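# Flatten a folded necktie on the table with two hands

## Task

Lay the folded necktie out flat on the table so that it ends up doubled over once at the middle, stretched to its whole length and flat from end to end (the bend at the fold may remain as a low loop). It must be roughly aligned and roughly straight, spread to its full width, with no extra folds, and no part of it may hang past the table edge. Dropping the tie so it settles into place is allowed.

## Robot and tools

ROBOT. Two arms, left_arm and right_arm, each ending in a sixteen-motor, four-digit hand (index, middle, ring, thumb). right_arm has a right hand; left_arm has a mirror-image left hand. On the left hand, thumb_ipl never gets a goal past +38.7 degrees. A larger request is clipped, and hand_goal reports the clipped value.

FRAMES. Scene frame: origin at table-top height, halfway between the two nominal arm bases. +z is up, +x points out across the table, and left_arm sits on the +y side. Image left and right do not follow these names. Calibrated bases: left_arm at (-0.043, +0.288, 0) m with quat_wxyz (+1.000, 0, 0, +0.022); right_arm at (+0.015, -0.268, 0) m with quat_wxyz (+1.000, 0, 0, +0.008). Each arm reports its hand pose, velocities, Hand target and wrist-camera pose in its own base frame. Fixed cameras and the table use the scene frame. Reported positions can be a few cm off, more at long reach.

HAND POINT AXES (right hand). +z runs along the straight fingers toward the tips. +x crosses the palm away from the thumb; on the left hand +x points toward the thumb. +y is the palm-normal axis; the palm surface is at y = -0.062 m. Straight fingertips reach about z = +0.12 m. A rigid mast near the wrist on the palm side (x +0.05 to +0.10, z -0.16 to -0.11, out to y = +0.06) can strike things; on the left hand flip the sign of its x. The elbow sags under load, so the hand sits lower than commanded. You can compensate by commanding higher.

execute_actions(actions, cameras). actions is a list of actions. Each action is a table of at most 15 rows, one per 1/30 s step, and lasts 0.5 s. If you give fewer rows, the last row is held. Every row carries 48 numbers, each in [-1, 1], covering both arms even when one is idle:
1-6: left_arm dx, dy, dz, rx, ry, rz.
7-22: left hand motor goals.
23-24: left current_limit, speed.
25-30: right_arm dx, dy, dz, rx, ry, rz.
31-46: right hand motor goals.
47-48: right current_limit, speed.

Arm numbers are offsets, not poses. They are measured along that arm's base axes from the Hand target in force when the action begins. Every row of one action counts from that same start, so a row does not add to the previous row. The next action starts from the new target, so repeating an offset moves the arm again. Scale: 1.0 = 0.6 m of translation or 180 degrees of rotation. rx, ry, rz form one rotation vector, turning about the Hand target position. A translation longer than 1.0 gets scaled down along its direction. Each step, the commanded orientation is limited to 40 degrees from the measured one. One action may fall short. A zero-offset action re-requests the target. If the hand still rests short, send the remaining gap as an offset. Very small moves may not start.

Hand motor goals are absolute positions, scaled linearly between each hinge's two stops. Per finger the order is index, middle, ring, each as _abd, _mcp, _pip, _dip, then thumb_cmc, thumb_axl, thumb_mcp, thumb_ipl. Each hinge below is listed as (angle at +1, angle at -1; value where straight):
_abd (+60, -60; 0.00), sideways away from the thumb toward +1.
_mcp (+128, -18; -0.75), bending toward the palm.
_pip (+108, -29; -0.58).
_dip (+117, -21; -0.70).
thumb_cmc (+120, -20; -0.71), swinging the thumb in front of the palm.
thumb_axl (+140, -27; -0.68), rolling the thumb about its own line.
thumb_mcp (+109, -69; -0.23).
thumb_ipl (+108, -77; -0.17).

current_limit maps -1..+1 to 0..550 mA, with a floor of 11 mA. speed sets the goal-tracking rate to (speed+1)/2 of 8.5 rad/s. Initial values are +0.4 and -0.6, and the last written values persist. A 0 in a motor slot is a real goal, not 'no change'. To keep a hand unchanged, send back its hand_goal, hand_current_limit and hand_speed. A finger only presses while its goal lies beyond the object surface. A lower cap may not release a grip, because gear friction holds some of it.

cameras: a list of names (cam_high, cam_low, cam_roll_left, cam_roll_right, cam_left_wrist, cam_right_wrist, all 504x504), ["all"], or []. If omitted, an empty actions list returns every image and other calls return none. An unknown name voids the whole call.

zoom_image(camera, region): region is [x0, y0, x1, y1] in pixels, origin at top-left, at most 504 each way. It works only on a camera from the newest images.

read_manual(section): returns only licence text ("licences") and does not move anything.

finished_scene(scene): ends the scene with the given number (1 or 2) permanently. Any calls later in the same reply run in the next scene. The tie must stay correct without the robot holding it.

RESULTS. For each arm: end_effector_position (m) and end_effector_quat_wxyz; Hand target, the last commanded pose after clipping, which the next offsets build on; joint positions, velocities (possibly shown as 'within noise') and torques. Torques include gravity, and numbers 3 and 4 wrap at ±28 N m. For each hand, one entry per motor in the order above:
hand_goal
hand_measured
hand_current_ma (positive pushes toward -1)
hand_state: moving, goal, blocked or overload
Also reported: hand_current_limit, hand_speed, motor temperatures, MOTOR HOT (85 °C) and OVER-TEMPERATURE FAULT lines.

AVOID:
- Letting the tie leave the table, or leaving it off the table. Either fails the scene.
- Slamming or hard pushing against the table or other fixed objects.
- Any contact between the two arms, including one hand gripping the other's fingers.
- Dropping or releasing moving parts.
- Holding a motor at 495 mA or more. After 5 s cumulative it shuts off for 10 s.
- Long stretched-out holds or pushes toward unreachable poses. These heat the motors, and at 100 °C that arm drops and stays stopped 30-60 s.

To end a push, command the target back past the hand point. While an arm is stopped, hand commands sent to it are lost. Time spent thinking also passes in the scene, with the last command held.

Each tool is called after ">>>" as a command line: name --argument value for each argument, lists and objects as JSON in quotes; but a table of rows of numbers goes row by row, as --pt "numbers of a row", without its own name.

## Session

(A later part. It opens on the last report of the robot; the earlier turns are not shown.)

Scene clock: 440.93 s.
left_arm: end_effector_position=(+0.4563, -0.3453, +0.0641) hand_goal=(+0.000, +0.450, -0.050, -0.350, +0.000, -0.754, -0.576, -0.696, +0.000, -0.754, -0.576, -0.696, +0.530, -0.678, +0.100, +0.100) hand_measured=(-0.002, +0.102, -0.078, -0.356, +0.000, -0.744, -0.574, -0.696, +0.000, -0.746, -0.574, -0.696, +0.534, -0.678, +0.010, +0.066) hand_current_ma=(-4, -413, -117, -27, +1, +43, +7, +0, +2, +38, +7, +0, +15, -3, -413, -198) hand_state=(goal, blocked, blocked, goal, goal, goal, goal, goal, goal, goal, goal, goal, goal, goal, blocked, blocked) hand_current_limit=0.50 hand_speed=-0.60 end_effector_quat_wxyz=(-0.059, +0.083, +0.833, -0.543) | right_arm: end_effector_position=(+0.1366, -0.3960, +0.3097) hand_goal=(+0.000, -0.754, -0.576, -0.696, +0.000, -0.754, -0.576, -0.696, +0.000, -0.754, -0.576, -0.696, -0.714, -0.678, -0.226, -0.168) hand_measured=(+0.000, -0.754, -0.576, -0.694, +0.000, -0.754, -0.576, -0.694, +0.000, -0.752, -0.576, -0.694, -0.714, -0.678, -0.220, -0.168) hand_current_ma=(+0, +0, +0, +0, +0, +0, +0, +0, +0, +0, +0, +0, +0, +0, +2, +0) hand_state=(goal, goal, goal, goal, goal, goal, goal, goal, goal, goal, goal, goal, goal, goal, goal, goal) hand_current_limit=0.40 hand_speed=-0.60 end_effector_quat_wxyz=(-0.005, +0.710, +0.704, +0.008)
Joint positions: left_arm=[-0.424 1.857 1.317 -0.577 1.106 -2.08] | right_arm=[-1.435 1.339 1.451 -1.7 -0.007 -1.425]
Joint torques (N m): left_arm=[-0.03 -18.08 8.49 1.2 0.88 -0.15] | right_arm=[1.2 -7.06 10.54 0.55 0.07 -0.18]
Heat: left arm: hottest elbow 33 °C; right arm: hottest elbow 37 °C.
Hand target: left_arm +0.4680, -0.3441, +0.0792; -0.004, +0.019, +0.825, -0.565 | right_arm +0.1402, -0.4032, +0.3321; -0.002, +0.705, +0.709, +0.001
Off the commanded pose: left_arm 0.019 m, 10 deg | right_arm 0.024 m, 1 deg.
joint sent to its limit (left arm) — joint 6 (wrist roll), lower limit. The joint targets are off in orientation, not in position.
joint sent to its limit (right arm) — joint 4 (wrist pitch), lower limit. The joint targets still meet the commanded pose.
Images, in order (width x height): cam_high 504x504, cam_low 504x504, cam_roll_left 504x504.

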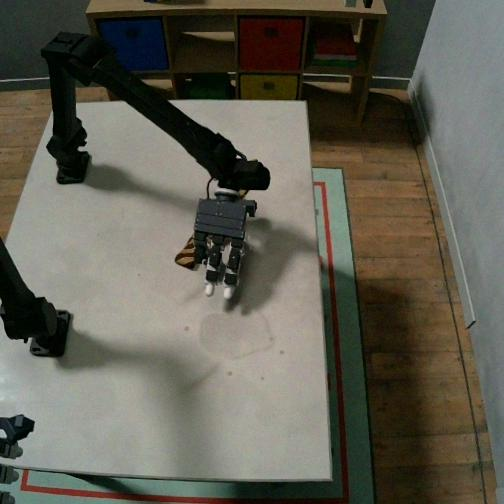

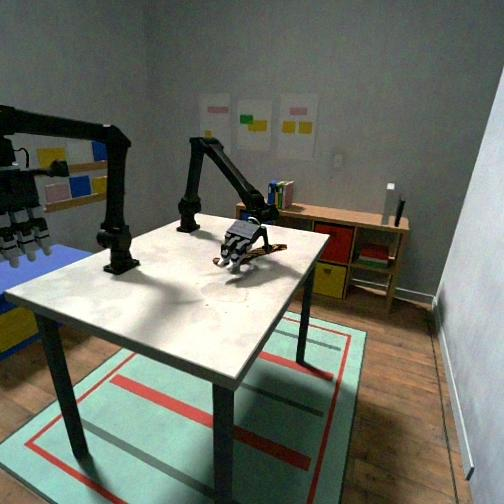

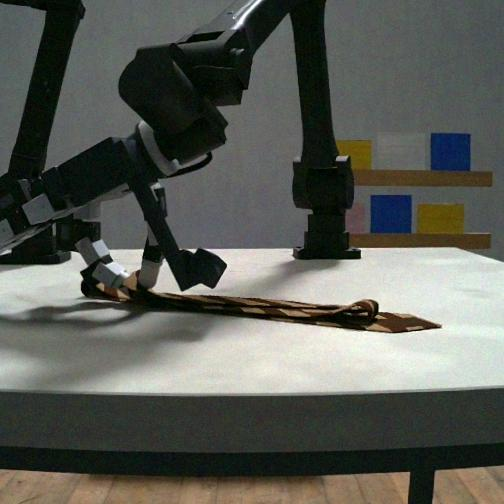

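>>> execute_actions --actions '[[[0,0,0.035,0,0,0,0,0.45,-0.05,-0.35,0,-0.754,-0.576,-0.696,0,-0.754,-0.576,-0.696,0.53,-0.678,0.1,0.1,0.5,-0.6,0,0,0,0,0,0,0,-0.754,-0.576,-0.696,0,-0.754,-0.576,-0.696,0,-0.754,-0.576,-0.696,-0.714,-0.678,-0.226,-0.168,0.4,-0.6]],[[-0.16,0.04,0,0,0,0,0,0.45,-0.05,-0.35,0,-0.754,-0.576,-0.696,0,-0.754,-0.576,-0.696,0.53,-0.678,0.1,0.1,0.5,-0.6,0,0,0,0,0,0,0,-0.754,-0.576,-0.696,0,-0.754,-0.576,-0.696,0,-0.754,-0.576,-0.696,-0.714,-0.678,-0.226,-0.168,0.4,-0.6]],[[-0.16,0.06,0,0,0,0,0,0.45,-0.05,-0.35,0,-0.754,-0.576,-0.696,0,-0.754,-0.576,-0.696,0.53,-0.678,0.1,0.1,0.5,-0.6,0,0,0,0,0,0,0,-0.754,-0.576,-0.696,0,-0.754,-0.576,-0.696,0,-0.754,-0.576,-0.696,-0.714,-0.678,-0.226,-0.168,0.4,-0.6]]]' --cameras '["cam_roll_left","cam_high","cam_low"]'

>>> zoom_image --camera "cam_roll_left" --region '[54, 150, 474, 350]'

>>> zoom_image --camera "cam_high" --region '[130, 120, 290, 280]'

Scene clock: 446.33 s.
left_arm: end_effector_position=(+0.2658, -0.2762, +0.0913) hand_goal=(+0.000, +0.450, -0.050, -0.350, +0.000, -0.754, -0.576, -0.696, +0.000, -0.754, -0.576, -0.696, +0.530, -0.678, +0.100, +0.100) hand_measured=(-0.002, +0.102, -0.078, -0.358, +0.002, -0.744, -0.574, -0.696, +0.002, -0.744, -0.574, -0.696, +0.536, -0.678, +0.012, +0.066) hand_current_ma=(-6, -413, -118, -28, +3, +45, +7, +0, +3, +40, +7, +0, +23, -1, -413, -198) hand_state=(goal, blocked, blocked, goal, goal, goal, goal, goal, goal, goal, goal, goal, goal, goal, blocked, blocked) hand_current_limit=0.50 hand_speed=-0.60 end_effector_quat_wxyz=(-0.069, +0.101, +0.827, -0.549) | right_arm: end_effector_position=(+0.1366, -0.3960, +0.3097) hand_goal=(+0.000, -0.754, -0.576, -0.696, +0.000, -0.754, -0.576, -0.696, +0.000, -0.754, -0.576, -0.696, -0.714, -0.678, -0.226, -0.168) hand_measured=(+0.000, -0.754, -0.576, -0.694, +0.000, -0.754, -0.576, -0.694, +0.000, -0.752, -0.576, -0.694, -0.714, -0.678, -0.220, -0.168) hand_current_ma=(+0, +0, +0, +0, +0, +0, +0, +0, +0, +0, +0, +0, +0, +0, +2, +0) hand_state=(goal, goal, goal, goal, goal, goal, goal, goal, goal, goal, goal, goal, goal, goal, goal, goal) hand_current_limit=0.40 hand_speed=-0.60 end_effector_quat_wxyz=(-0.005, +0.710, +0.704, +0.008)
Joint positions: left_arm=[-0.46 1.35 0.762 -0.516 1.122 -2.085] | right_arm=[-1.435 1.339 1.451 -1.7 -0.007 -1.425]
Joint torques (N m): left_arm=[-1.38 -8.12 9.36 0.99 0.85 -0.1] | right_arm=[1.9 -6.89 10.74 0.57 0.03 -0.19]
Heat: left arm: hottest elbow 32 °C; right arm: hottest elbow 37 °C.
Hand target: left_arm +0.2759, -0.2842, +0.1003; -0.004, +0.019, +0.825, -0.565 | right_arm +0.1402, -0.4032, +0.3321; -0.002, +0.705, +0.709, +0.001
Off the commanded pose: left_arm 0.016 m, 12 deg | right_arm 0.024 m, 1 deg.
joint sent to its limit (left arm) — joint 6 (wrist roll), lower limit. The joint targets are off in orientation, not in position.
joint sent to its limit (right arm) — joint 4 (wrist pitch), lower limit. The joint targets still meet the commanded pose.
Images, in order (width x height): cam_high 504x504, cam_low 504x504, cam_roll_left 504x504.

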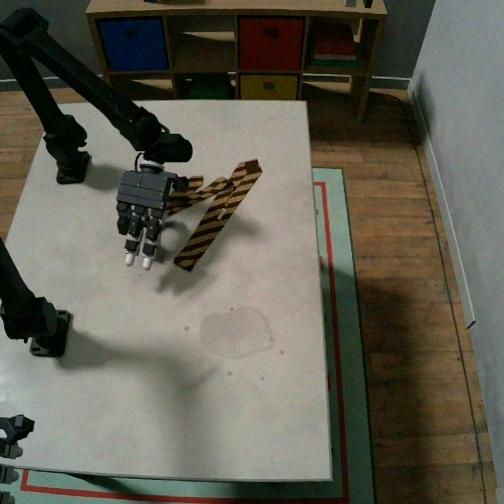

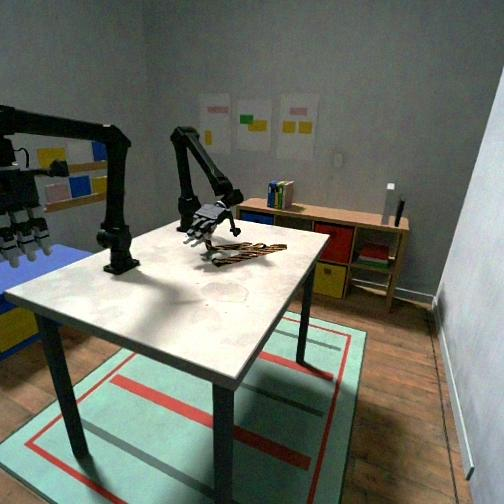

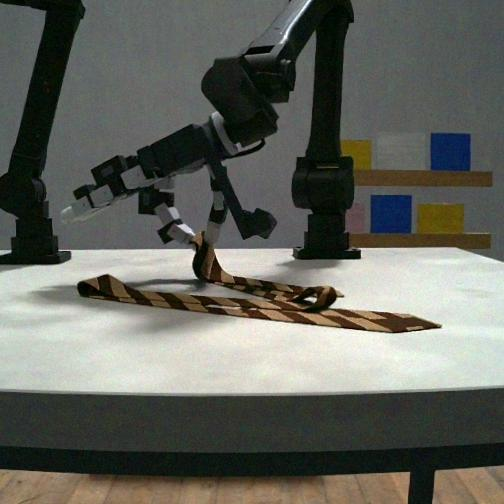

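Scaled by 1.200 from the camera's 504x504 image, which has a finer 720x720 frame.

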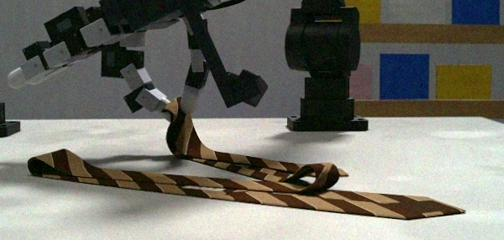

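Scaled by 3.150 from the camera's 504x504 image, which has a finer 720x720 frame.

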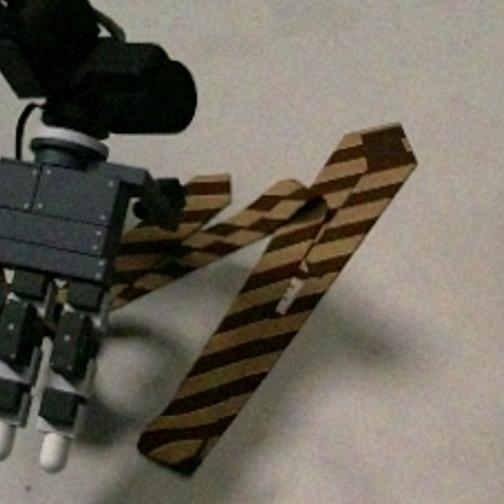

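>>> execute_actions --actions '[[[0,0.0,-0.075,0,0,0,0,0.45,-0.05,-0.35,0,-0.754,-0.576,-0.696,0,-0.754,-0.576,-0.696,0.53,-0.678,0.1,0.1,0.5,-0.6,0,0,0,0,0,0,0,-0.754,-0.576,-0.696,0,-0.754,-0.576,-0.696,0,-0.754,-0.576,-0.696,-0.714,-0.678,-0.226,-0.168,0.4,-0.6]],[[0,0,0,0,0,0,0,0.25,-0.06,-0.35,0,-0.754,-0.576,-0.696,0,-0.754,-0.576,-0.696,0.53,-0.678,-0.45,-0.3,0.4,-0.6,0,0,0,0,0,0,0,-0.754,-0.576,-0.696,0,-0.754,-0.576,-0.696,0,-0.754,-0.576,-0.696,-0.714,-0.678,-0.226,-0.168,0.4,-0.6]],[[0,0,0.02,0,0,0,0,0.1,0.05,-0.33,0,-0.754,-0.576,-0.696,0,-0.754,-0.576,-0.696,0.53,-0.678,-0.45,-0.3,0.4,-0.6,0,0,0,0,0,0,0,-0.754,-0.576,-0.696,0,-0.754,-0.576,-0.696,0,-0.754,-0.576,-0.696,-0.714,-0.678,-0.226,-0.168,0.4,-0.6]],[[0,0,0.12,0,0,0,0,-0.137,0.226,-0.261,0,-0.754,-0.576,-0.696,0,-0.754,-0.576,-0.696,0.53,-0.678,-0.45,-0.3,0.4,-0.6,0,0,0,0,0,0,0,-0.754,-0.576,-0.696,0,-0.754,-0.576,-0.696,0,-0.754,-0.576,-0.696,-0.714,-0.678,-0.226,-0.168,0.4,-0.6]],[[-0.05,-0.1,0.15,0,0,0,0,-0.137,0.226,-0.261,0,-0.754,-0.576,-0.696,0,-0.754,-0.576,-0.696,0.53,-0.678,-0.2,-0.1,0.4,-0.6,0,0,0,0,0,0,0,-0.754,-0.576,-0.696,0,-0.754,-0.576,-0.696,0,-0.754,-0.576,-0.696,-0.714,-0.678,-0.226,-0.168,0.4,-0.6]]]' --cameras '["cam_roll_left","cam_high"]'

>>> zoom_image --camera "cam_high" --region '[110, 120, 290, 300]'

>>> zoom_image --camera "cam_roll_left" --region '[54, 150, 474, 350]'

Scene clock: 451.53 s.
left_arm: end_effector_position=(+0.2386, -0.3409, +0.2187) hand_goal=(+0.000, -0.138, +0.226, -0.262, +0.000, -0.754, -0.576, -0.696, +0.000, -0.754, -0.576, -0.696, +0.530, -0.678, -0.200, -0.100) hand_measured=(+0.000, -0.136, +0.222, -0.266, +0.002, -0.740, -0.574, -0.696, +0.002, -0.742, -0.574, -0.696, +0.532, -0.678, -0.200, -0.102) hand_current_ma=(-2, +10, -17, -11, +4, +65, +8, +0, +5, +56, +9, +0, +11, +1, -2, -7) hand_state=(goal, goal, goal, goal, goal, goal, goal, goal, goal, goal, goal, goal, goal, goal, goal, goal) hand_current_limit=0.40 hand_speed=-0.60 end_effector_quat_wxyz=(-0.101, +0.185, +0.820, -0.532) | right_arm: end_effector_position=(+0.1366, -0.3960, +0.3097) hand_goal=(+0.000, -0.754, -0.576, -0.696, +0.000, -0.754, -0.576, -0.696, +0.000, -0.754, -0.576, -0.696, -0.714, -0.678, -0.226, -0.168) hand_measured=(+0.000, -0.754, -0.576, -0.694, +0.000, -0.754, -0.576, -0.694, +0.000, -0.752, -0.576, -0.694, -0.714, -0.678, -0.220, -0.168) hand_current_ma=(+0, +0, +0, +0, +0, +0, +0, +0, +0, +0, +0, +0, +0, +0, +2, +0) hand_state=(goal, goal, goal, goal, goal, goal, goal, goal, goal, goal, goal, goal, goal, goal, goal, goal) hand_current_limit=0.40 hand_speed=-0.60 end_effector_quat_wxyz=(-0.005, +0.710, +0.704, +0.008)
Joint positions: left_arm=[-0.657 1.278 1.07 -0.868 1.081 -2.086] | right_arm=[-1.435 1.339 1.451 -1.7 -0.007 -1.425]
Joint torques (N m): left_arm=[-0.56 -8.53 10.77 0.59 0.88 -0.09] | right_arm=[1.9 -7 10.78 0.64 -0.03 -0.15]
Heat: left arm: hottest elbow 32 °C; right arm: hottest elbow 37 °C.
Hand target: left_arm +0.2459, -0.3442, +0.2291; -0.004, +0.019, +0.825, -0.565 | right_arm +0.1402, -0.4032, +0.3321; -0.002, +0.705, +0.709, +0.001
Off the commanded pose: left_arm 0.013 m, 22 deg | right_arm 0.024 m, 1 deg.
joint sent to its limit (left arm) — joint 6 (wrist roll), lower limit. The joint targets are off in orientation, not in position.
joint sent to its limit (right arm) — joint 4 (wrist pitch), lower limit. The joint targets still meet the commanded pose.
Images, in order (width x height): cam_high 504x504, cam_roll_left 504x504.

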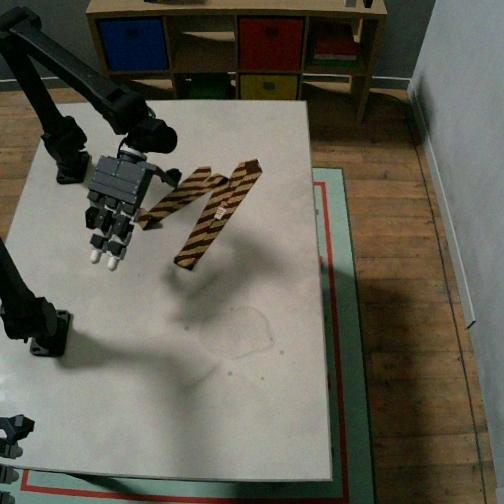

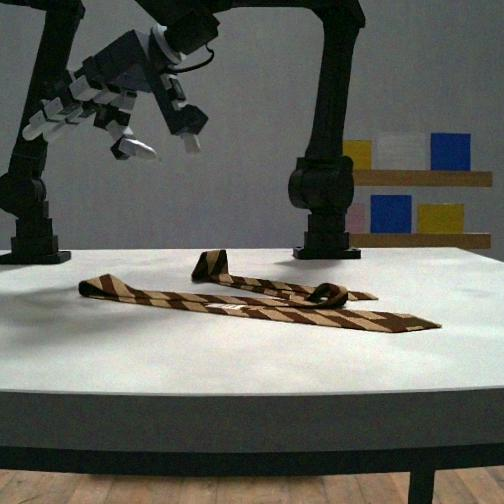

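Scaled by 2.800 from the camera's 504x504 image, which has a finer 720x720 frame.

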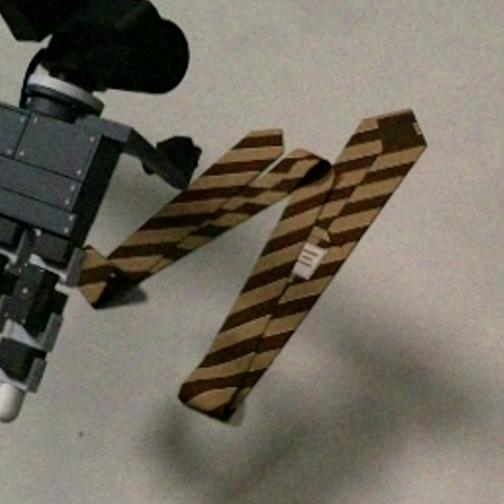

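Scaled by 1.200 from the camera's 504x504 image, which has a finer 720x720 frame.

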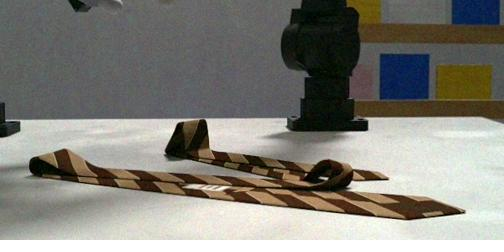

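>>> execute_actions --actions '[[[0.2,0.12,-0.02,0,0,0,0,-0.137,0.226,-0.261,0,-0.754,-0.576,-0.696,0,-0.754,-0.576,-0.696,0.53,-0.678,-0.2,-0.1,0.4,-0.6,0,0,0,0,0,0,0,-0.754,-0.576,-0.696,0,-0.754,-0.576,-0.696,0,-0.754,-0.576,-0.696,-0.714,-0.678,-0.226,-0.168,0.4,-0.6]],[[0.173,0.11,-0.1,0,0,0,0,-0.137,0.226,-0.261,0,-0.754,-0.576,-0.696,0,-0.754,-0.576,-0.696,0.53,-0.678,-0.2,-0.1,0.4,-0.6,0,0,0,0,0,0,0,-0.754,-0.576,-0.696,0,-0.754,-0.576,-0.696,0,-0.754,-0.576,-0.696,-0.714,-0.678,-0.226,-0.168,0.4,-0.6]],[[0,0,-0.15,0,0,0,0,-0.137,0.226,-0.261,0,-0.754,-0.576,-0.696,0,-0.754,-0.576,-0.696,0.53,-0.678,-0.2,-0.1,0.4,-0.6,0,0,0,0,0,0,0,-0.754,-0.576,-0.696,0,-0.754,-0.576,-0.696,0,-0.754,-0.576,-0.696,-0.714,-0.678,-0.226,-0.168,0.4,-0.6]]]' --cameras '["cam_roll_left","cam_high","cam_left_wrist"]'

>>> zoom_image --camera "cam_high" --region '[150, 130, 280, 260]'

>>> zoom_image --camera "cam_roll_left" --region '[54, 150, 474, 350]'

>>> zoom_image --camera "cam_left_wrist" --region '[0, 0, 200, 200]'

Scene clock: 454.10 s.
left_arm: end_effector_position=(+0.4614, -0.2006, +0.0540) hand_goal=(+0.000, -0.138, +0.226, -0.262, +0.000, -0.754, -0.576, -0.696, +0.000, -0.754, -0.576, -0.696, +0.530, -0.678, -0.200, -0.100) hand_measured=(-0.002, -0.136, +0.222, -0.264, +0.000, -0.744, -0.574, -0.696, +0.000, -0.744, -0.574, -0.696, +0.530, -0.678, -0.198, -0.100) hand_current_ma=(-3, +12, -14, -11, -2, +47, +7, +0, -2, +39, +8, +0, +2, +1, +7, -4) hand_state=(goal, goal, goal, goal, goal, goal, goal, goal, goal, goal, goal, goal, goal, goal, goal, goal) hand_current_limit=0.40 hand_speed=-0.60 end_effector_quat_wxyz=(-0.019, +0.003, +0.827, -0.562) | right_arm: end_effector_position=(+0.1366, -0.3960, +0.3097) hand_goal=(+0.000, -0.754, -0.576, -0.696, +0.000, -0.754, -0.576, -0.696, +0.000, -0.754, -0.576, -0.696, -0.714, -0.678, -0.226, -0.168) hand_measured=(+0.000, -0.754, -0.576, -0.694, +0.000, -0.754, -0.576, -0.694, +0.000, -0.752, -0.576, -0.694, -0.714, -0.678, -0.220, -0.168) hand_current_ma=(+0, +0, +0, +0, +0, +0, +0, +0, +0, +0, +0, +0, +0, +0, +2, +0) hand_state=(goal, goal, goal, goal, goal, goal, goal, goal, goal, goal, goal, goal, goal, goal, goal, goal) hand_current_limit=0.40 hand_speed=-0.60 end_effector_quat_wxyz=(-0.005, +0.710, +0.704, +0.008)
Joint positions: left_arm=[-0.143 1.776 1.164 -0.701 1.18 -1.878] | right_arm=[-1.435 1.339 1.451 -1.7 -0.007 -1.425]
Joint torques (N m): left_arm=[-1.55 -16.03 7.86 0.91 1.03 -0.05] | right_arm=[1.2 -7.06 10.5 0.43 0.04 -0.2]
Heat: left arm: hottest elbow 33 °C; right arm: hottest elbow 37 °C.
Hand target: left_arm +0.4698, -0.2061, +0.0672; -0.004, +0.019, +0.825, -0.565 | right_arm +0.1402, -0.4032, +0.3321; -0.002, +0.705, +0.709, +0.001
Off the commanded pose: left_arm 0.017 m, 3 deg | right_arm 0.024 m, 1 deg.
joint sent to its limit (right arm) — joint 4 (wrist pitch), lower limit. The joint targets still meet the commanded pose.
Images, in order (width x height): cam_high 504x504, cam_roll_left 504x504, cam_left_wrist 504x504.

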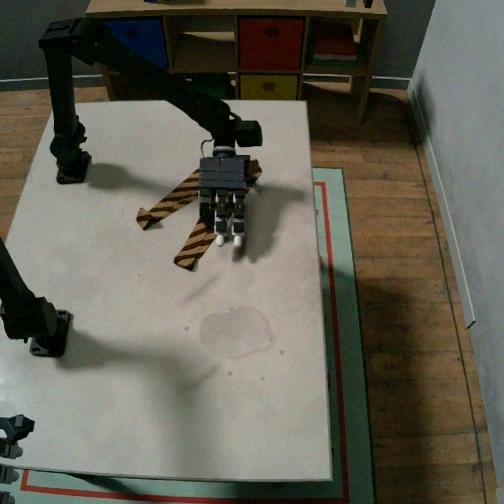

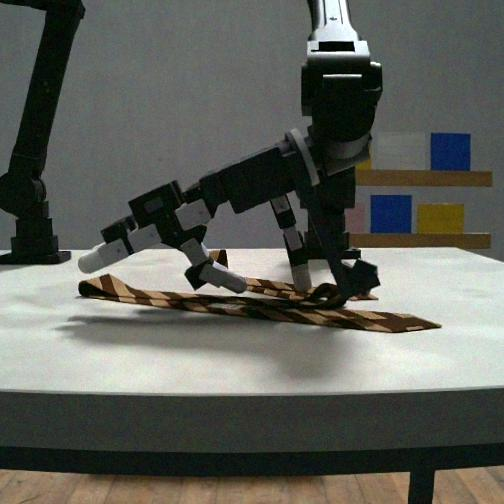

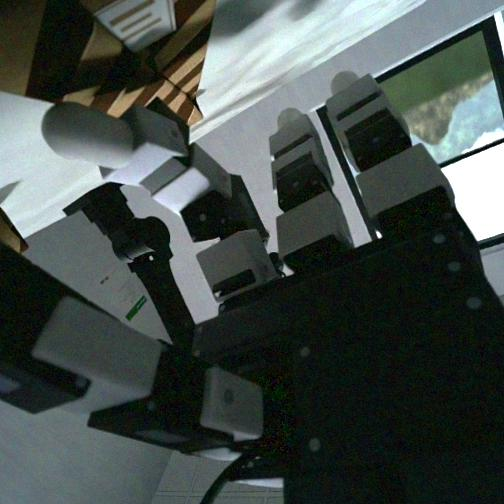

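Scaled by 3.877 from the camera's 504x504 image, which has a finer 720x720 frame.

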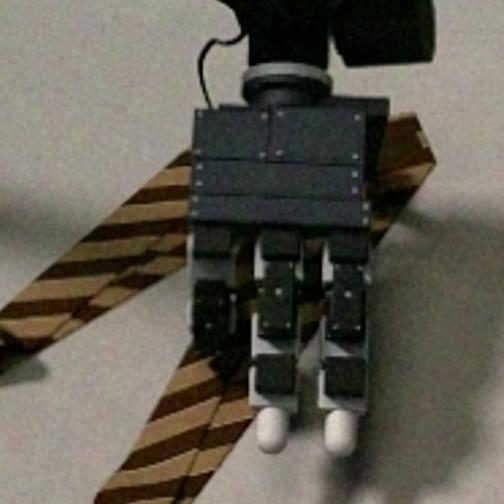

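Scaled by 1.200 from the camera's 504x504 image, which has a finer 720x720 frame.

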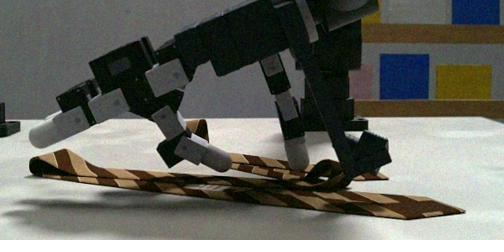

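Scaled by 2.520 from the camera's 504x504 image, which has a finer 720x720 frame.

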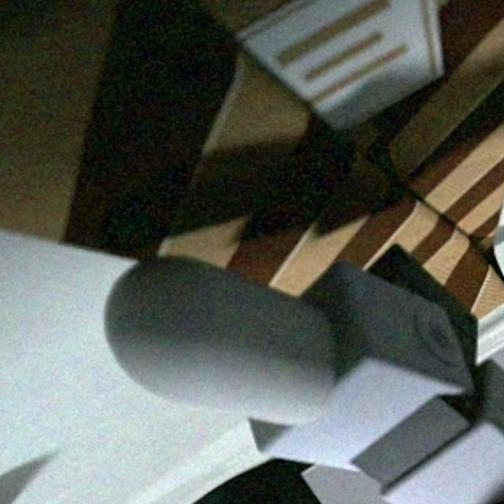

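>>> execute_actions --actions '[[[0.0,-0.005,-0.018,0,0,0,0,-0.137,0.226,-0.261,0,-0.754,-0.576,-0.696,0,-0.754,-0.576,-0.696,0.53,-0.678,-0.2,-0.1,0.4,-0.6,0,0,0,0,0,0,0,-0.754,-0.576,-0.696,0,-0.754,-0.576,-0.696,0,-0.754,-0.576,-0.696,-0.714,-0.678,-0.226,-0.168,0.4,-0.6]],[[0,0,-0.01,0,0,0,0,0,0.12,-0.3,0,-0.754,-0.576,-0.696,0,-0.754,-0.576,-0.696,0.53,-0.678,0.05,0.05,0.4,-0.6,0,0,0,0,0,0,0,-0.754,-0.576,-0.696,0,-0.754,-0.576,-0.696,0,-0.754,-0.576,-0.696,-0.714,-0.678,-0.226,-0.168,0.4,-0.6]],[[0,0,-0.016,0,0,0,0,0.25,-0.06,-0.38,0,-0.754,-0.576,-0.696,0,-0.754,-0.576,-0.696,0.53,-0.678,0.1,0.1,0.4,-0.6,0,0,0,0,0,0,0,-0.754,-0.576,-0.696,0,-0.754,-0.576,-0.696,0,-0.754,-0.576,-0.696,-0.714,-0.678,-0.226,-0.168,0.4,-0.6]],[[0,0,0,0,0,0,0,0.45,-0.05,-0.35,0,-0.754,-0.576,-0.696,0,-0.754,-0.576,-0.696,0.53,-0.678,0.1,0.1,0.5,-0.6,0,0,0,0,0,0,0,-0.754,-0.576,-0.696,0,-0.754,-0.576,-0.696,0,-0.754,-0.576,-0.696,-0.714,-0.678,-0.226,-0.168,0.4,-0.6]],[[0,0,0.08,0,0,0,0,0.45,-0.05,-0.35,0,-0.754,-0.576,-0.696,0,-0.754,-0.576,-0.696,0.53,-0.678,0.1,0.1,0.5,-0.6,0,0,0,0,0,0,0,-0.754,-0.576,-0.696,0,-0.754,-0.576,-0.696,0,-0.754,-0.576,-0.696,-0.714,-0.678,-0.226,-0.168,0.4,-0.6]]]' --cameras '["cam_roll_left","cam_high"]'

>>> zoom_image --camera "cam_roll_left" --region '[54, 150, 474, 350]'

>>> zoom_image --camera "cam_high" --region '[150, 130, 280, 280]'

Scene clock: 457.40 s.
left_arm: end_effector_position=(+0.4554, -0.2011, +0.0714) hand_goal=(+0.000, +0.450, -0.050, -0.350, +0.000, -0.754, -0.576, -0.696, +0.000, -0.754, -0.576, -0.696, +0.530, -0.678, +0.100, +0.100) hand_measured=(-0.004, +0.136, -0.066, -0.352, +0.000, -0.744, -0.574, -0.696, +0.000, -0.744, -0.574, -0.696, +0.538, -0.678, -0.006, +0.062) hand_current_ma=(-16, -412, -68, -6, -2, +47, +7, +0, -2, +39, +8, +0, +30, +3, -412, -224) hand_state=(goal, blocked, goal, goal, goal, goal, goal, goal, goal, goal, goal, goal, goal, goal, blocked, blocked) hand_current_limit=0.50 hand_speed=-0.60 end_effector_quat_wxyz=(-0.021, -0.003, +0.827, -0.563) | right_arm: end_effector_position=(+0.1366, -0.3960, +0.3097) hand_goal=(+0.000, -0.754, -0.576, -0.696, +0.000, -0.754, -0.576, -0.696, +0.000, -0.754, -0.576, -0.696, -0.714, -0.678, -0.226, -0.168) hand_measured=(+0.000, -0.754, -0.576, -0.694, +0.000, -0.754, -0.576, -0.694, +0.000, -0.752, -0.576, -0.694, -0.714, -0.678, -0.220, -0.168) hand_current_ma=(+0, +0, +0, +0, +0, +0, +0, +0, +0, +0, +0, +0, +0, +0, +2, +0) hand_state=(goal, goal, goal, goal, goal, goal, goal, goal, goal, goal, goal, goal, goal, goal, goal, goal) hand_current_limit=0.40 hand_speed=-0.60 end_effector_quat_wxyz=(-0.005, +0.710, +0.704, +0.008)
Joint positions: left_arm=[-0.145 1.736 1.158 -0.719 1.18 -1.906] | right_arm=[-1.435 1.339 1.451 -1.7 -0.007 -1.425]
Joint torques (N m): left_arm=[-1.85 -14.56 10.03 0.27 0.95 0.05] | right_arm=[1.49 -7.06 10.47 0.54 0.02 -0.15]
Heat: left arm: hottest elbow 32 °C; right arm: hottest elbow 37 °C.
Hand target: left_arm +0.4697, -0.2091, +0.0888; -0.004, +0.019, +0.825, -0.565 | right_arm +0.1402, -0.4032, +0.3321; -0.002, +0.705, +0.709, +0.001
Off the commanded pose: left_arm 0.024 m, 3 deg | right_arm 0.024 m, 1 deg.
joint sent to its limit (right arm) — joint 4 (wrist pitch), lower limit. The joint targets still meet the commanded pose.
Images, in order (width x height): cam_high 504x504, cam_roll_left 504x504.

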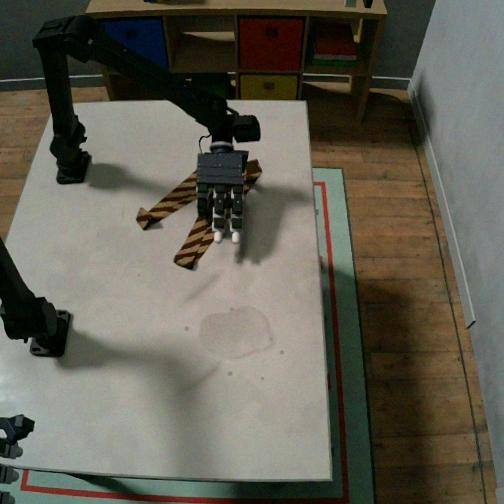

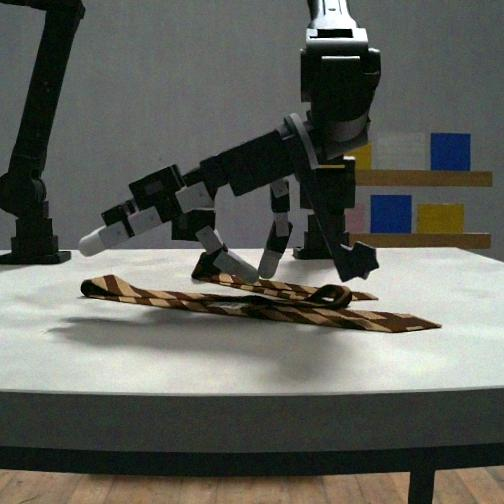

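Scaled by 1.200 from the camera's 504x504 image, which has a finer 720x720 frame.

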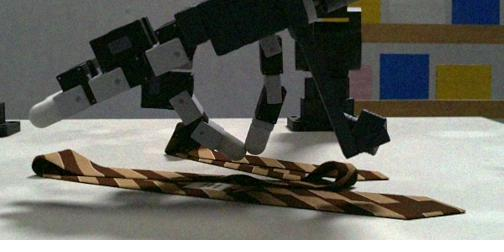

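Scaled by 3.360 from the camera's 504x504 image, which has a finer 720x720 frame.

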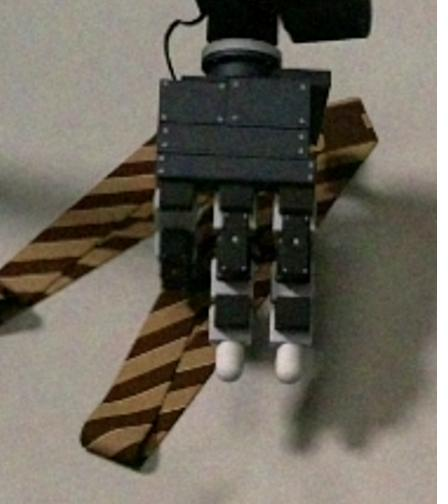

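>>> execute_actions --actions '[[[0,0,0,0,0,0,0,-0.137,0.226,-0.261,0,-0.754,-0.576,-0.696,0,-0.754,-0.576,-0.696,0.53,-0.678,-0.2,-0.1,0.4,-0.6,0,0,0,0,0,0,0,-0.754,-0.576,-0.696,0,-0.754,-0.576,-0.696,0,-0.754,-0.576,-0.696,-0.714,-0.678,-0.226,-0.168,0.4,-0.6]],[[0,0,-0.068,0,0,0,0,-0.137,0.226,-0.261,0,-0.754,-0.576,-0.696,0,-0.754,-0.576,-0.696,0.53,-0.678,-0.2,-0.1,0.4,-0.6,0,0,0,0,0,0,0,-0.754,-0.576,-0.696,0,-0.754,-0.576,-0.696,0,-0.754,-0.576,-0.696,-0.714,-0.678,-0.226,-0.168,0.4,-0.6]]]' --cameras '["cam_roll_left","cam_left_wrist"]'

>>> zoom_image --camera "cam_roll_left" --region '[154, 180, 404, 350]'

>>> zoom_image --camera "cam_left_wrist" --region '[0, 0, 200, 200]'

Scene clock: 459.07 s.
left_arm: end_effector_position=(+0.4674, -0.2035, +0.0477) hand_goal=(+0.000, -0.138, +0.226, -0.262, +0.000, -0.754, -0.576, -0.696, +0.000, -0.754, -0.576, -0.696, +0.530, -0.678, -0.200, -0.100) hand_measured=(-0.002, -0.130, +0.238, -0.256, +0.000, -0.744, -0.574, -0.696, +0.000, -0.744, -0.574, -0.696, +0.532, -0.678, -0.202, -0.100) hand_current_ma=(-7, +35, +47, +26, -2, +47, +7, +0, -2, +41, +8, +0, +6, +3, -5, +2) hand_state=(goal, goal, goal, goal, goal, goal, goal, goal, goal, goal, goal, goal, goal, goal, goal, goal) hand_current_limit=0.40 hand_speed=-0.60 end_effector_quat_wxyz=(-0.011, +0.006, +0.825, -0.566) | right_arm: end_effector_position=(+0.1366, -0.3960, +0.3097) hand_goal=(+0.000, -0.754, -0.576, -0.696, +0.000, -0.754, -0.576, -0.696, +0.000, -0.754, -0.576, -0.696, -0.714, -0.678, -0.226, -0.168) hand_measured=(+0.000, -0.754, -0.576, -0.694, +0.000, -0.754, -0.576, -0.694, +0.000, -0.752, -0.576, -0.694, -0.714, -0.678, -0.220, -0.168) hand_current_ma=(+0, +0, +0, +0, +0, +0, +0, +0, +0, +0, +0, +0, +0, +0, +2, +0) hand_state=(goal, goal, goal, goal, goal, goal, goal, goal, goal, goal, goal, goal, goal, goal, goal, goal) hand_current_limit=0.40 hand_speed=-0.60 end_effector_quat_wxyz=(-0.005, +0.710, +0.704, +0.008)
Joint positions: left_arm=[-0.145 1.788 1.157 -0.641 1.185 -1.903] | right_arm=[-1.435 1.339 1.451 -1.7 -0.007 -1.425]
Joint torques (N m): left_arm=[-1.96 -14.33 6.98 1.06 0.79 0.04] | right_arm=[2.02 -6.83 10.8 0.69 0.01 -0.14]
Heat: left arm: hottest elbow 32 °C; right arm: hottest elbow 37 °C.
Hand target: left_arm +0.4697, -0.2090, +0.0479; -0.004, +0.019, +0.825, -0.565 | right_arm +0.1402, -0.4032, +0.3321; -0.002, +0.705, +0.709, +0.001
Off the commanded pose: left_arm 0.006 m, 2 deg | right_arm 0.024 m, 1 deg.
joint sent to its limit (right arm) — joint 4 (wrist pitch), lower limit. The joint targets still meet the commanded pose.
Images, in order (width x height): cam_roll_left 504x504, cam_left_wrist 504x504.

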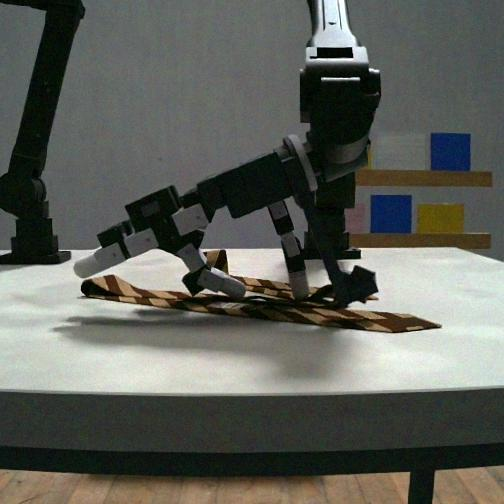

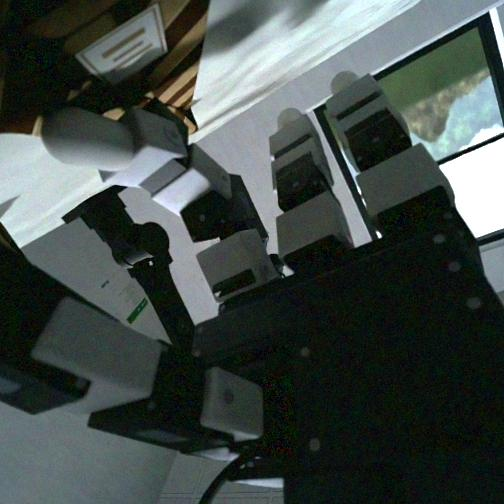

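Scaled by 2.016 from the camera's 504x504 image, which has a finer 720x720 frame.

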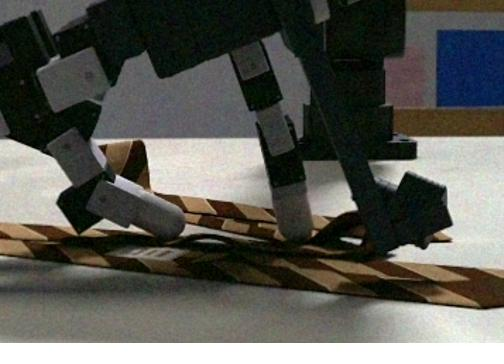

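Scaled by 2.520 from the camera's 504x504 image, which has a finer 720x720 frame.

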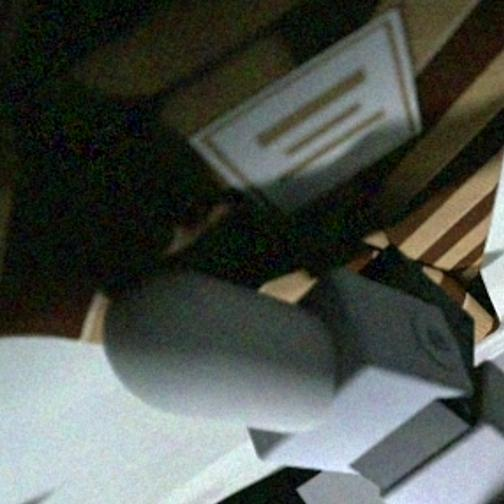

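>>> execute_actions --actions '[[[0.0,0,0.03,0,0,0,0,-0.137,0.226,-0.261,0,-0.754,-0.576,-0.696,0,-0.754,-0.576,-0.696,0.53,-0.678,-0.2,-0.1,0.4,-0.6,0,0,0,0,0,0,0,-0.754,-0.576,-0.696,0,-0.754,-0.576,-0.696,0,-0.754,-0.576,-0.696,-0.714,-0.678,-0.226,-0.168,0.4,-0.6]],[[0.022,0.0,-0.03,0,0,0,0,-0.137,0.226,-0.261,0,-0.754,-0.576,-0.696,0,-0.754,-0.576,-0.696,0.53,-0.678,-0.2,-0.1,0.4,-0.6,0,0,0,0,0,0,0,-0.754,-0.576,-0.696,0,-0.754,-0.576,-0.696,0,-0.754,-0.576,-0.696,-0.714,-0.678,-0.226,-0.168,0.4,-0.6]],[[0,0,-0.01,0,0,0,0,0,0.12,-0.3,0,-0.754,-0.576,-0.696,0,-0.754,-0.576,-0.696,0.53,-0.678,0.0,0.0,0.4,-0.6,0,0,0,0,0,0,0,-0.754,-0.576,-0.696,0,-0.754,-0.576,-0.696,0,-0.754,-0.576,-0.696,-0.714,-0.678,-0.226,-0.168,0.4,-0.6]],[[0,0,-0.02,0,0,0,0,0.25,-0.06,-0.38,0,-0.754,-0.576,-0.696,0,-0.754,-0.576,-0.696,0.53,-0.678,0.1,0.1,0.4,-0.6,0,0,0,0,0,0,0,-0.754,-0.576,-0.696,0,-0.754,-0.576,-0.696,0,-0.754,-0.576,-0.696,-0.714,-0.678,-0.226,-0.168,0.4,-0.6]],[[0,0,0,0,0,0,0,0.45,-0.05,-0.35,0,-0.754,-0.576,-0.696,0,-0.754,-0.576,-0.696,0.53,-0.678,0.1,0.1,0.5,-0.6,0,0,0,0,0,0,0,-0.754,-0.576,-0.696,0,-0.754,-0.576,-0.696,0,-0.754,-0.576,-0.696,-0.714,-0.678,-0.226,-0.168,0.4,-0.6]]]' --cameras '["cam_roll_left","cam_high"]'

>>> zoom_image --camera "cam_roll_left" --region '[154, 180, 404, 350]'

Scene clock: 462.87 s.
left_arm: end_effector_position=(+0.4727, -0.2045, +0.0468) hand_goal=(+0.000, +0.450, -0.050, -0.350, +0.000, -0.754, -0.576, -0.696, +0.000, -0.754, -0.576, -0.696, +0.530, -0.678, +0.100, +0.100) hand_measured=(+0.000, +0.308, -0.068, -0.358, +0.000, -0.742, -0.574, -0.696, +0.000, -0.744, -0.574, -0.696, +0.498, -0.682, -0.188, +0.066) hand_current_ma=(+0, -413, -74, -28, -2, +47, +7, +0, -2, +41, +8, +0, -145, -14, -413, -199) hand_state=(goal, blocked, goal, goal, goal, goal, goal, goal, goal, goal, goal, goal, blocked, goal, blocked, blocked) hand_current_limit=0.50 hand_speed=-0.60 end_effector_quat_wxyz=(-0.010, +0.003, +0.824, -0.567) | right_arm: end_effector_position=(+0.1366, -0.3960, +0.3097) hand_goal=(+0.000, -0.754, -0.576, -0.696, +0.000, -0.754, -0.576, -0.696, +0.000, -0.754, -0.576, -0.696, -0.714, -0.678, -0.226, -0.168) hand_measured=(+0.000, -0.754, -0.576, -0.694, +0.000, -0.754, -0.576, -0.694, +0.000, -0.752, -0.576, -0.694, -0.714, -0.678, -0.220, -0.168) hand_current_ma=(+0, +0, +0, +0, +0, +0, +0, +0, +0, +0, +0, +0, +0, +0, +2, +0) hand_state=(goal, goal, goal, goal, goal, goal, goal, goal, goal, goal, goal, goal, goal, goal, goal, goal) hand_current_limit=0.40 hand_speed=-0.60 end_effector_quat_wxyz=(-0.005, +0.710, +0.704, +0.008)
Joint positions: left_arm=[-0.145 1.8 1.168 -0.63 1.186 -1.918] | right_arm=[-1.435 1.339 1.451 -1.7 -0.007 -1.425]
Joint velocities: left_arm=[-0.015 -0.044 0.032 -0.017 -0.051 -0.022] | right_arm=[within noise]
Joint torques (N m): left_arm=[-1.61 -10.81 8.08 1.4 0.75 0.24] | right_arm=[1.67 -7.47 10.89 0.47 0.03 -0.15]
Heat: left arm: hottest elbow 32 °C; right arm: hottest elbow 37 °C.
Hand target: left_arm +0.4829, -0.2092, +0.0300; -0.004, +0.019, +0.825, -0.565 | right_arm +0.1402, -0.4032, +0.3321; -0.002, +0.705, +0.709, +0.001
Off the commanded pose: left_arm 0.020 m, 2 deg | right_arm 0.024 m, 1 deg.
joint sent to its limit (right arm) — joint 4 (wrist pitch), lower limit. The joint targets still meet the commanded pose.
Images, in order (width x height): cam_high 504x504, cam_roll_left 504x504.

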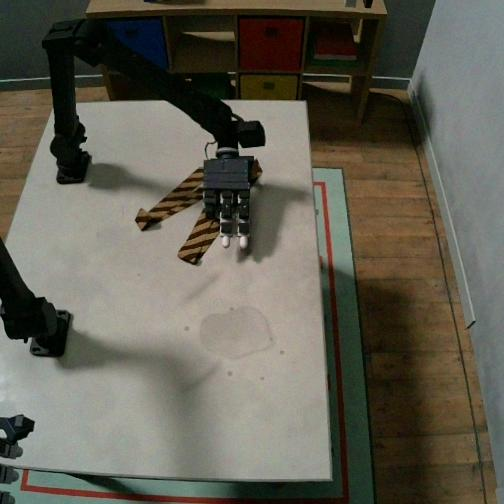

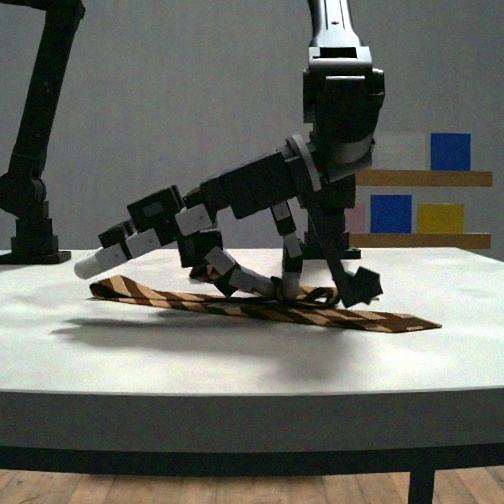

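Scaled by 2.016 from the camera's 504x504 image, which has a finer 720x720 frame.

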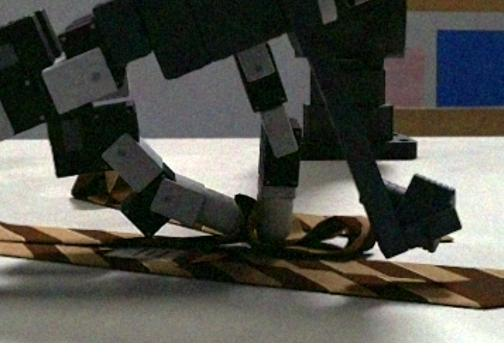

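>>> execute_actions --actions '[[[0,0,0.04,0,0,0,0,0.45,-0.05,-0.35,0,-0.754,-0.576,-0.696,0,-0.754,-0.576,-0.696,0.53,-0.678,0.1,0.1,0.5,-0.6,0,0,0,0,0,0,0,-0.754,-0.576,-0.696,0,-0.754,-0.576,-0.696,0,-0.754,-0.576,-0.696,-0.714,-0.678,-0.226,-0.168,0.4,-0.6]],[[0,0,0.06,0,0,0,0,0.45,-0.05,-0.35,0,-0.754,-0.576,-0.696,0,-0.754,-0.576,-0.696,0.53,-0.678,0.1,0.1,0.5,-0.6,0,0,0,0,0,0,0,-0.754,-0.576,-0.696,0,-0.754,-0.576,-0.696,0,-0.754,-0.576,-0.696,-0.714,-0.678,-0.226,-0.168,0.4,-0.6]]]' --cameras '["cam_roll_left","cam_high","cam_low"]'

>>> zoom_image --camera "cam_roll_left" --region '[154, 180, 404, 350]'

>>> zoom_image --camera "cam_high" --region '[130, 120, 290, 280]'

Scene clock: 464.47 s.
left_arm: end_effector_position=(+0.4656, -0.2025, +0.0700) hand_goal=(+0.000, +0.450, -0.050, -0.350, +0.000, -0.754, -0.576, -0.696, +0.000, -0.754, -0.576, -0.696, +0.530, -0.678, +0.100, +0.100) hand_measured=(+0.012, +0.308, -0.072, -0.358, +0.000, -0.742, -0.574, -0.696, +0.000, -0.744, -0.574, -0.696, +0.506, -0.682, -0.188, +0.068) hand_current_ma=(+43, -412, -94, -28, -2, +47, +7, +0, -2, +41, +8, +0, -104, -14, -412, -195) hand_state=(goal, blocked, blocked, goal, goal, goal, goal, goal, goal, goal, goal, goal, blocked, goal, blocked, blocked) hand_current_limit=0.50 hand_speed=-0.60 end_effector_quat_wxyz=(-0.025, -0.003, +0.827, -0.562) | right_arm: end_effector_position=(+0.1366, -0.3960, +0.3097) hand_goal=(+0.000, -0.754, -0.576, -0.696, +0.000, -0.754, -0.576, -0.696, +0.000, -0.754, -0.576, -0.696, -0.714, -0.678, -0.226, -0.168) hand_measured=(+0.000, -0.754, -0.576, -0.694, +0.000, -0.754, -0.576, -0.694, +0.000, -0.752, -0.576, -0.694, -0.714, -0.678, -0.220, -0.168) hand_current_ma=(+0, +0, +0, +0, +0, +0, +0, +0, +0, +0, +0, +0, +0, +0, +2, +0) hand_state=(goal, goal, goal, goal, goal, goal, goal, goal, goal, goal, goal, goal, goal, goal, goal, goal) hand_current_limit=0.40 hand_speed=-0.60 end_effector_quat_wxyz=(-0.005, +0.710, +0.704, +0.008)
Joint positions: left_arm=[-0.145 1.766 1.198 -0.744 1.181 -1.897] | right_arm=[-1.435 1.339 1.451 -1.7 -0.007 -1.425]
Joint torques (N m): left_arm=[-1.67 -15.38 10.51 0.23 0.95 0.06] | right_arm=[2.37 -7.18 10.69 0.4 0.05 -0.1]
Heat: left arm: hottest elbow 32 °C; right arm: hottest elbow 37 °C.
Hand target: left_arm +0.4829, -0.2092, +0.0902; -0.004, +0.019, +0.825, -0.565 | right_arm +0.1402, -0.4032, +0.3321; -0.002, +0.705, +0.709, +0.001
Off the commanded pose: left_arm 0.027 m, 4 deg | right_arm 0.024 m, 1 deg.
joint sent to its limit (right arm) — joint 4 (wrist pitch), lower limit. The joint targets still meet the commanded pose.
Images, in order (width x height): cam_high 504x504, cam_low 504x504, cam_roll_left 504x504.

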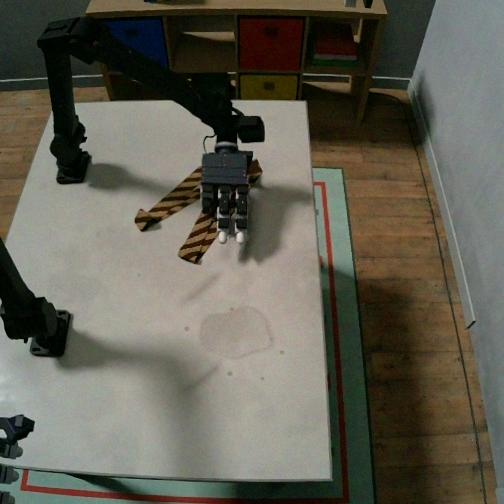

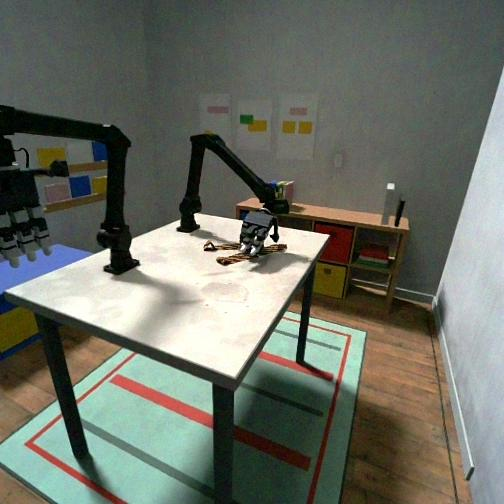

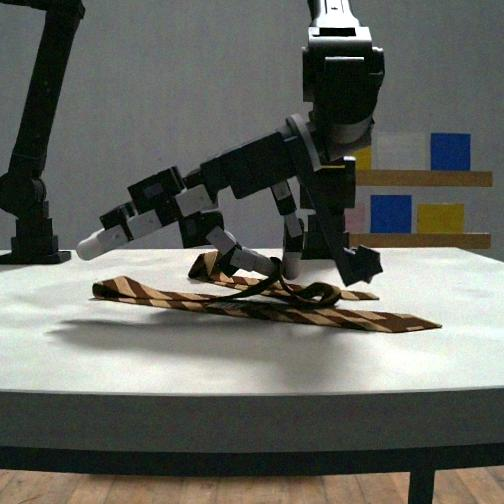

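Scaled by 2.016 from the camera's 504x504 image, which has a finer 720x720 frame.

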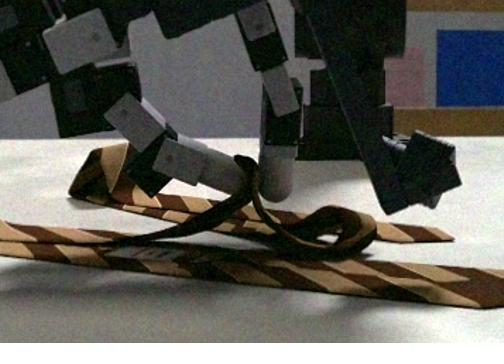

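Scaled by 3.150 from the camera's 504x504 image, which has a finer 720x720 frame.

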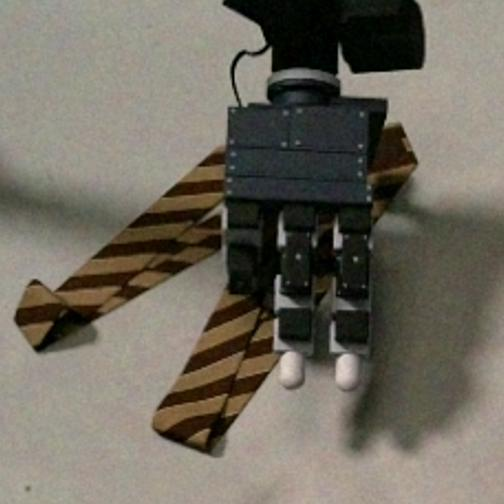

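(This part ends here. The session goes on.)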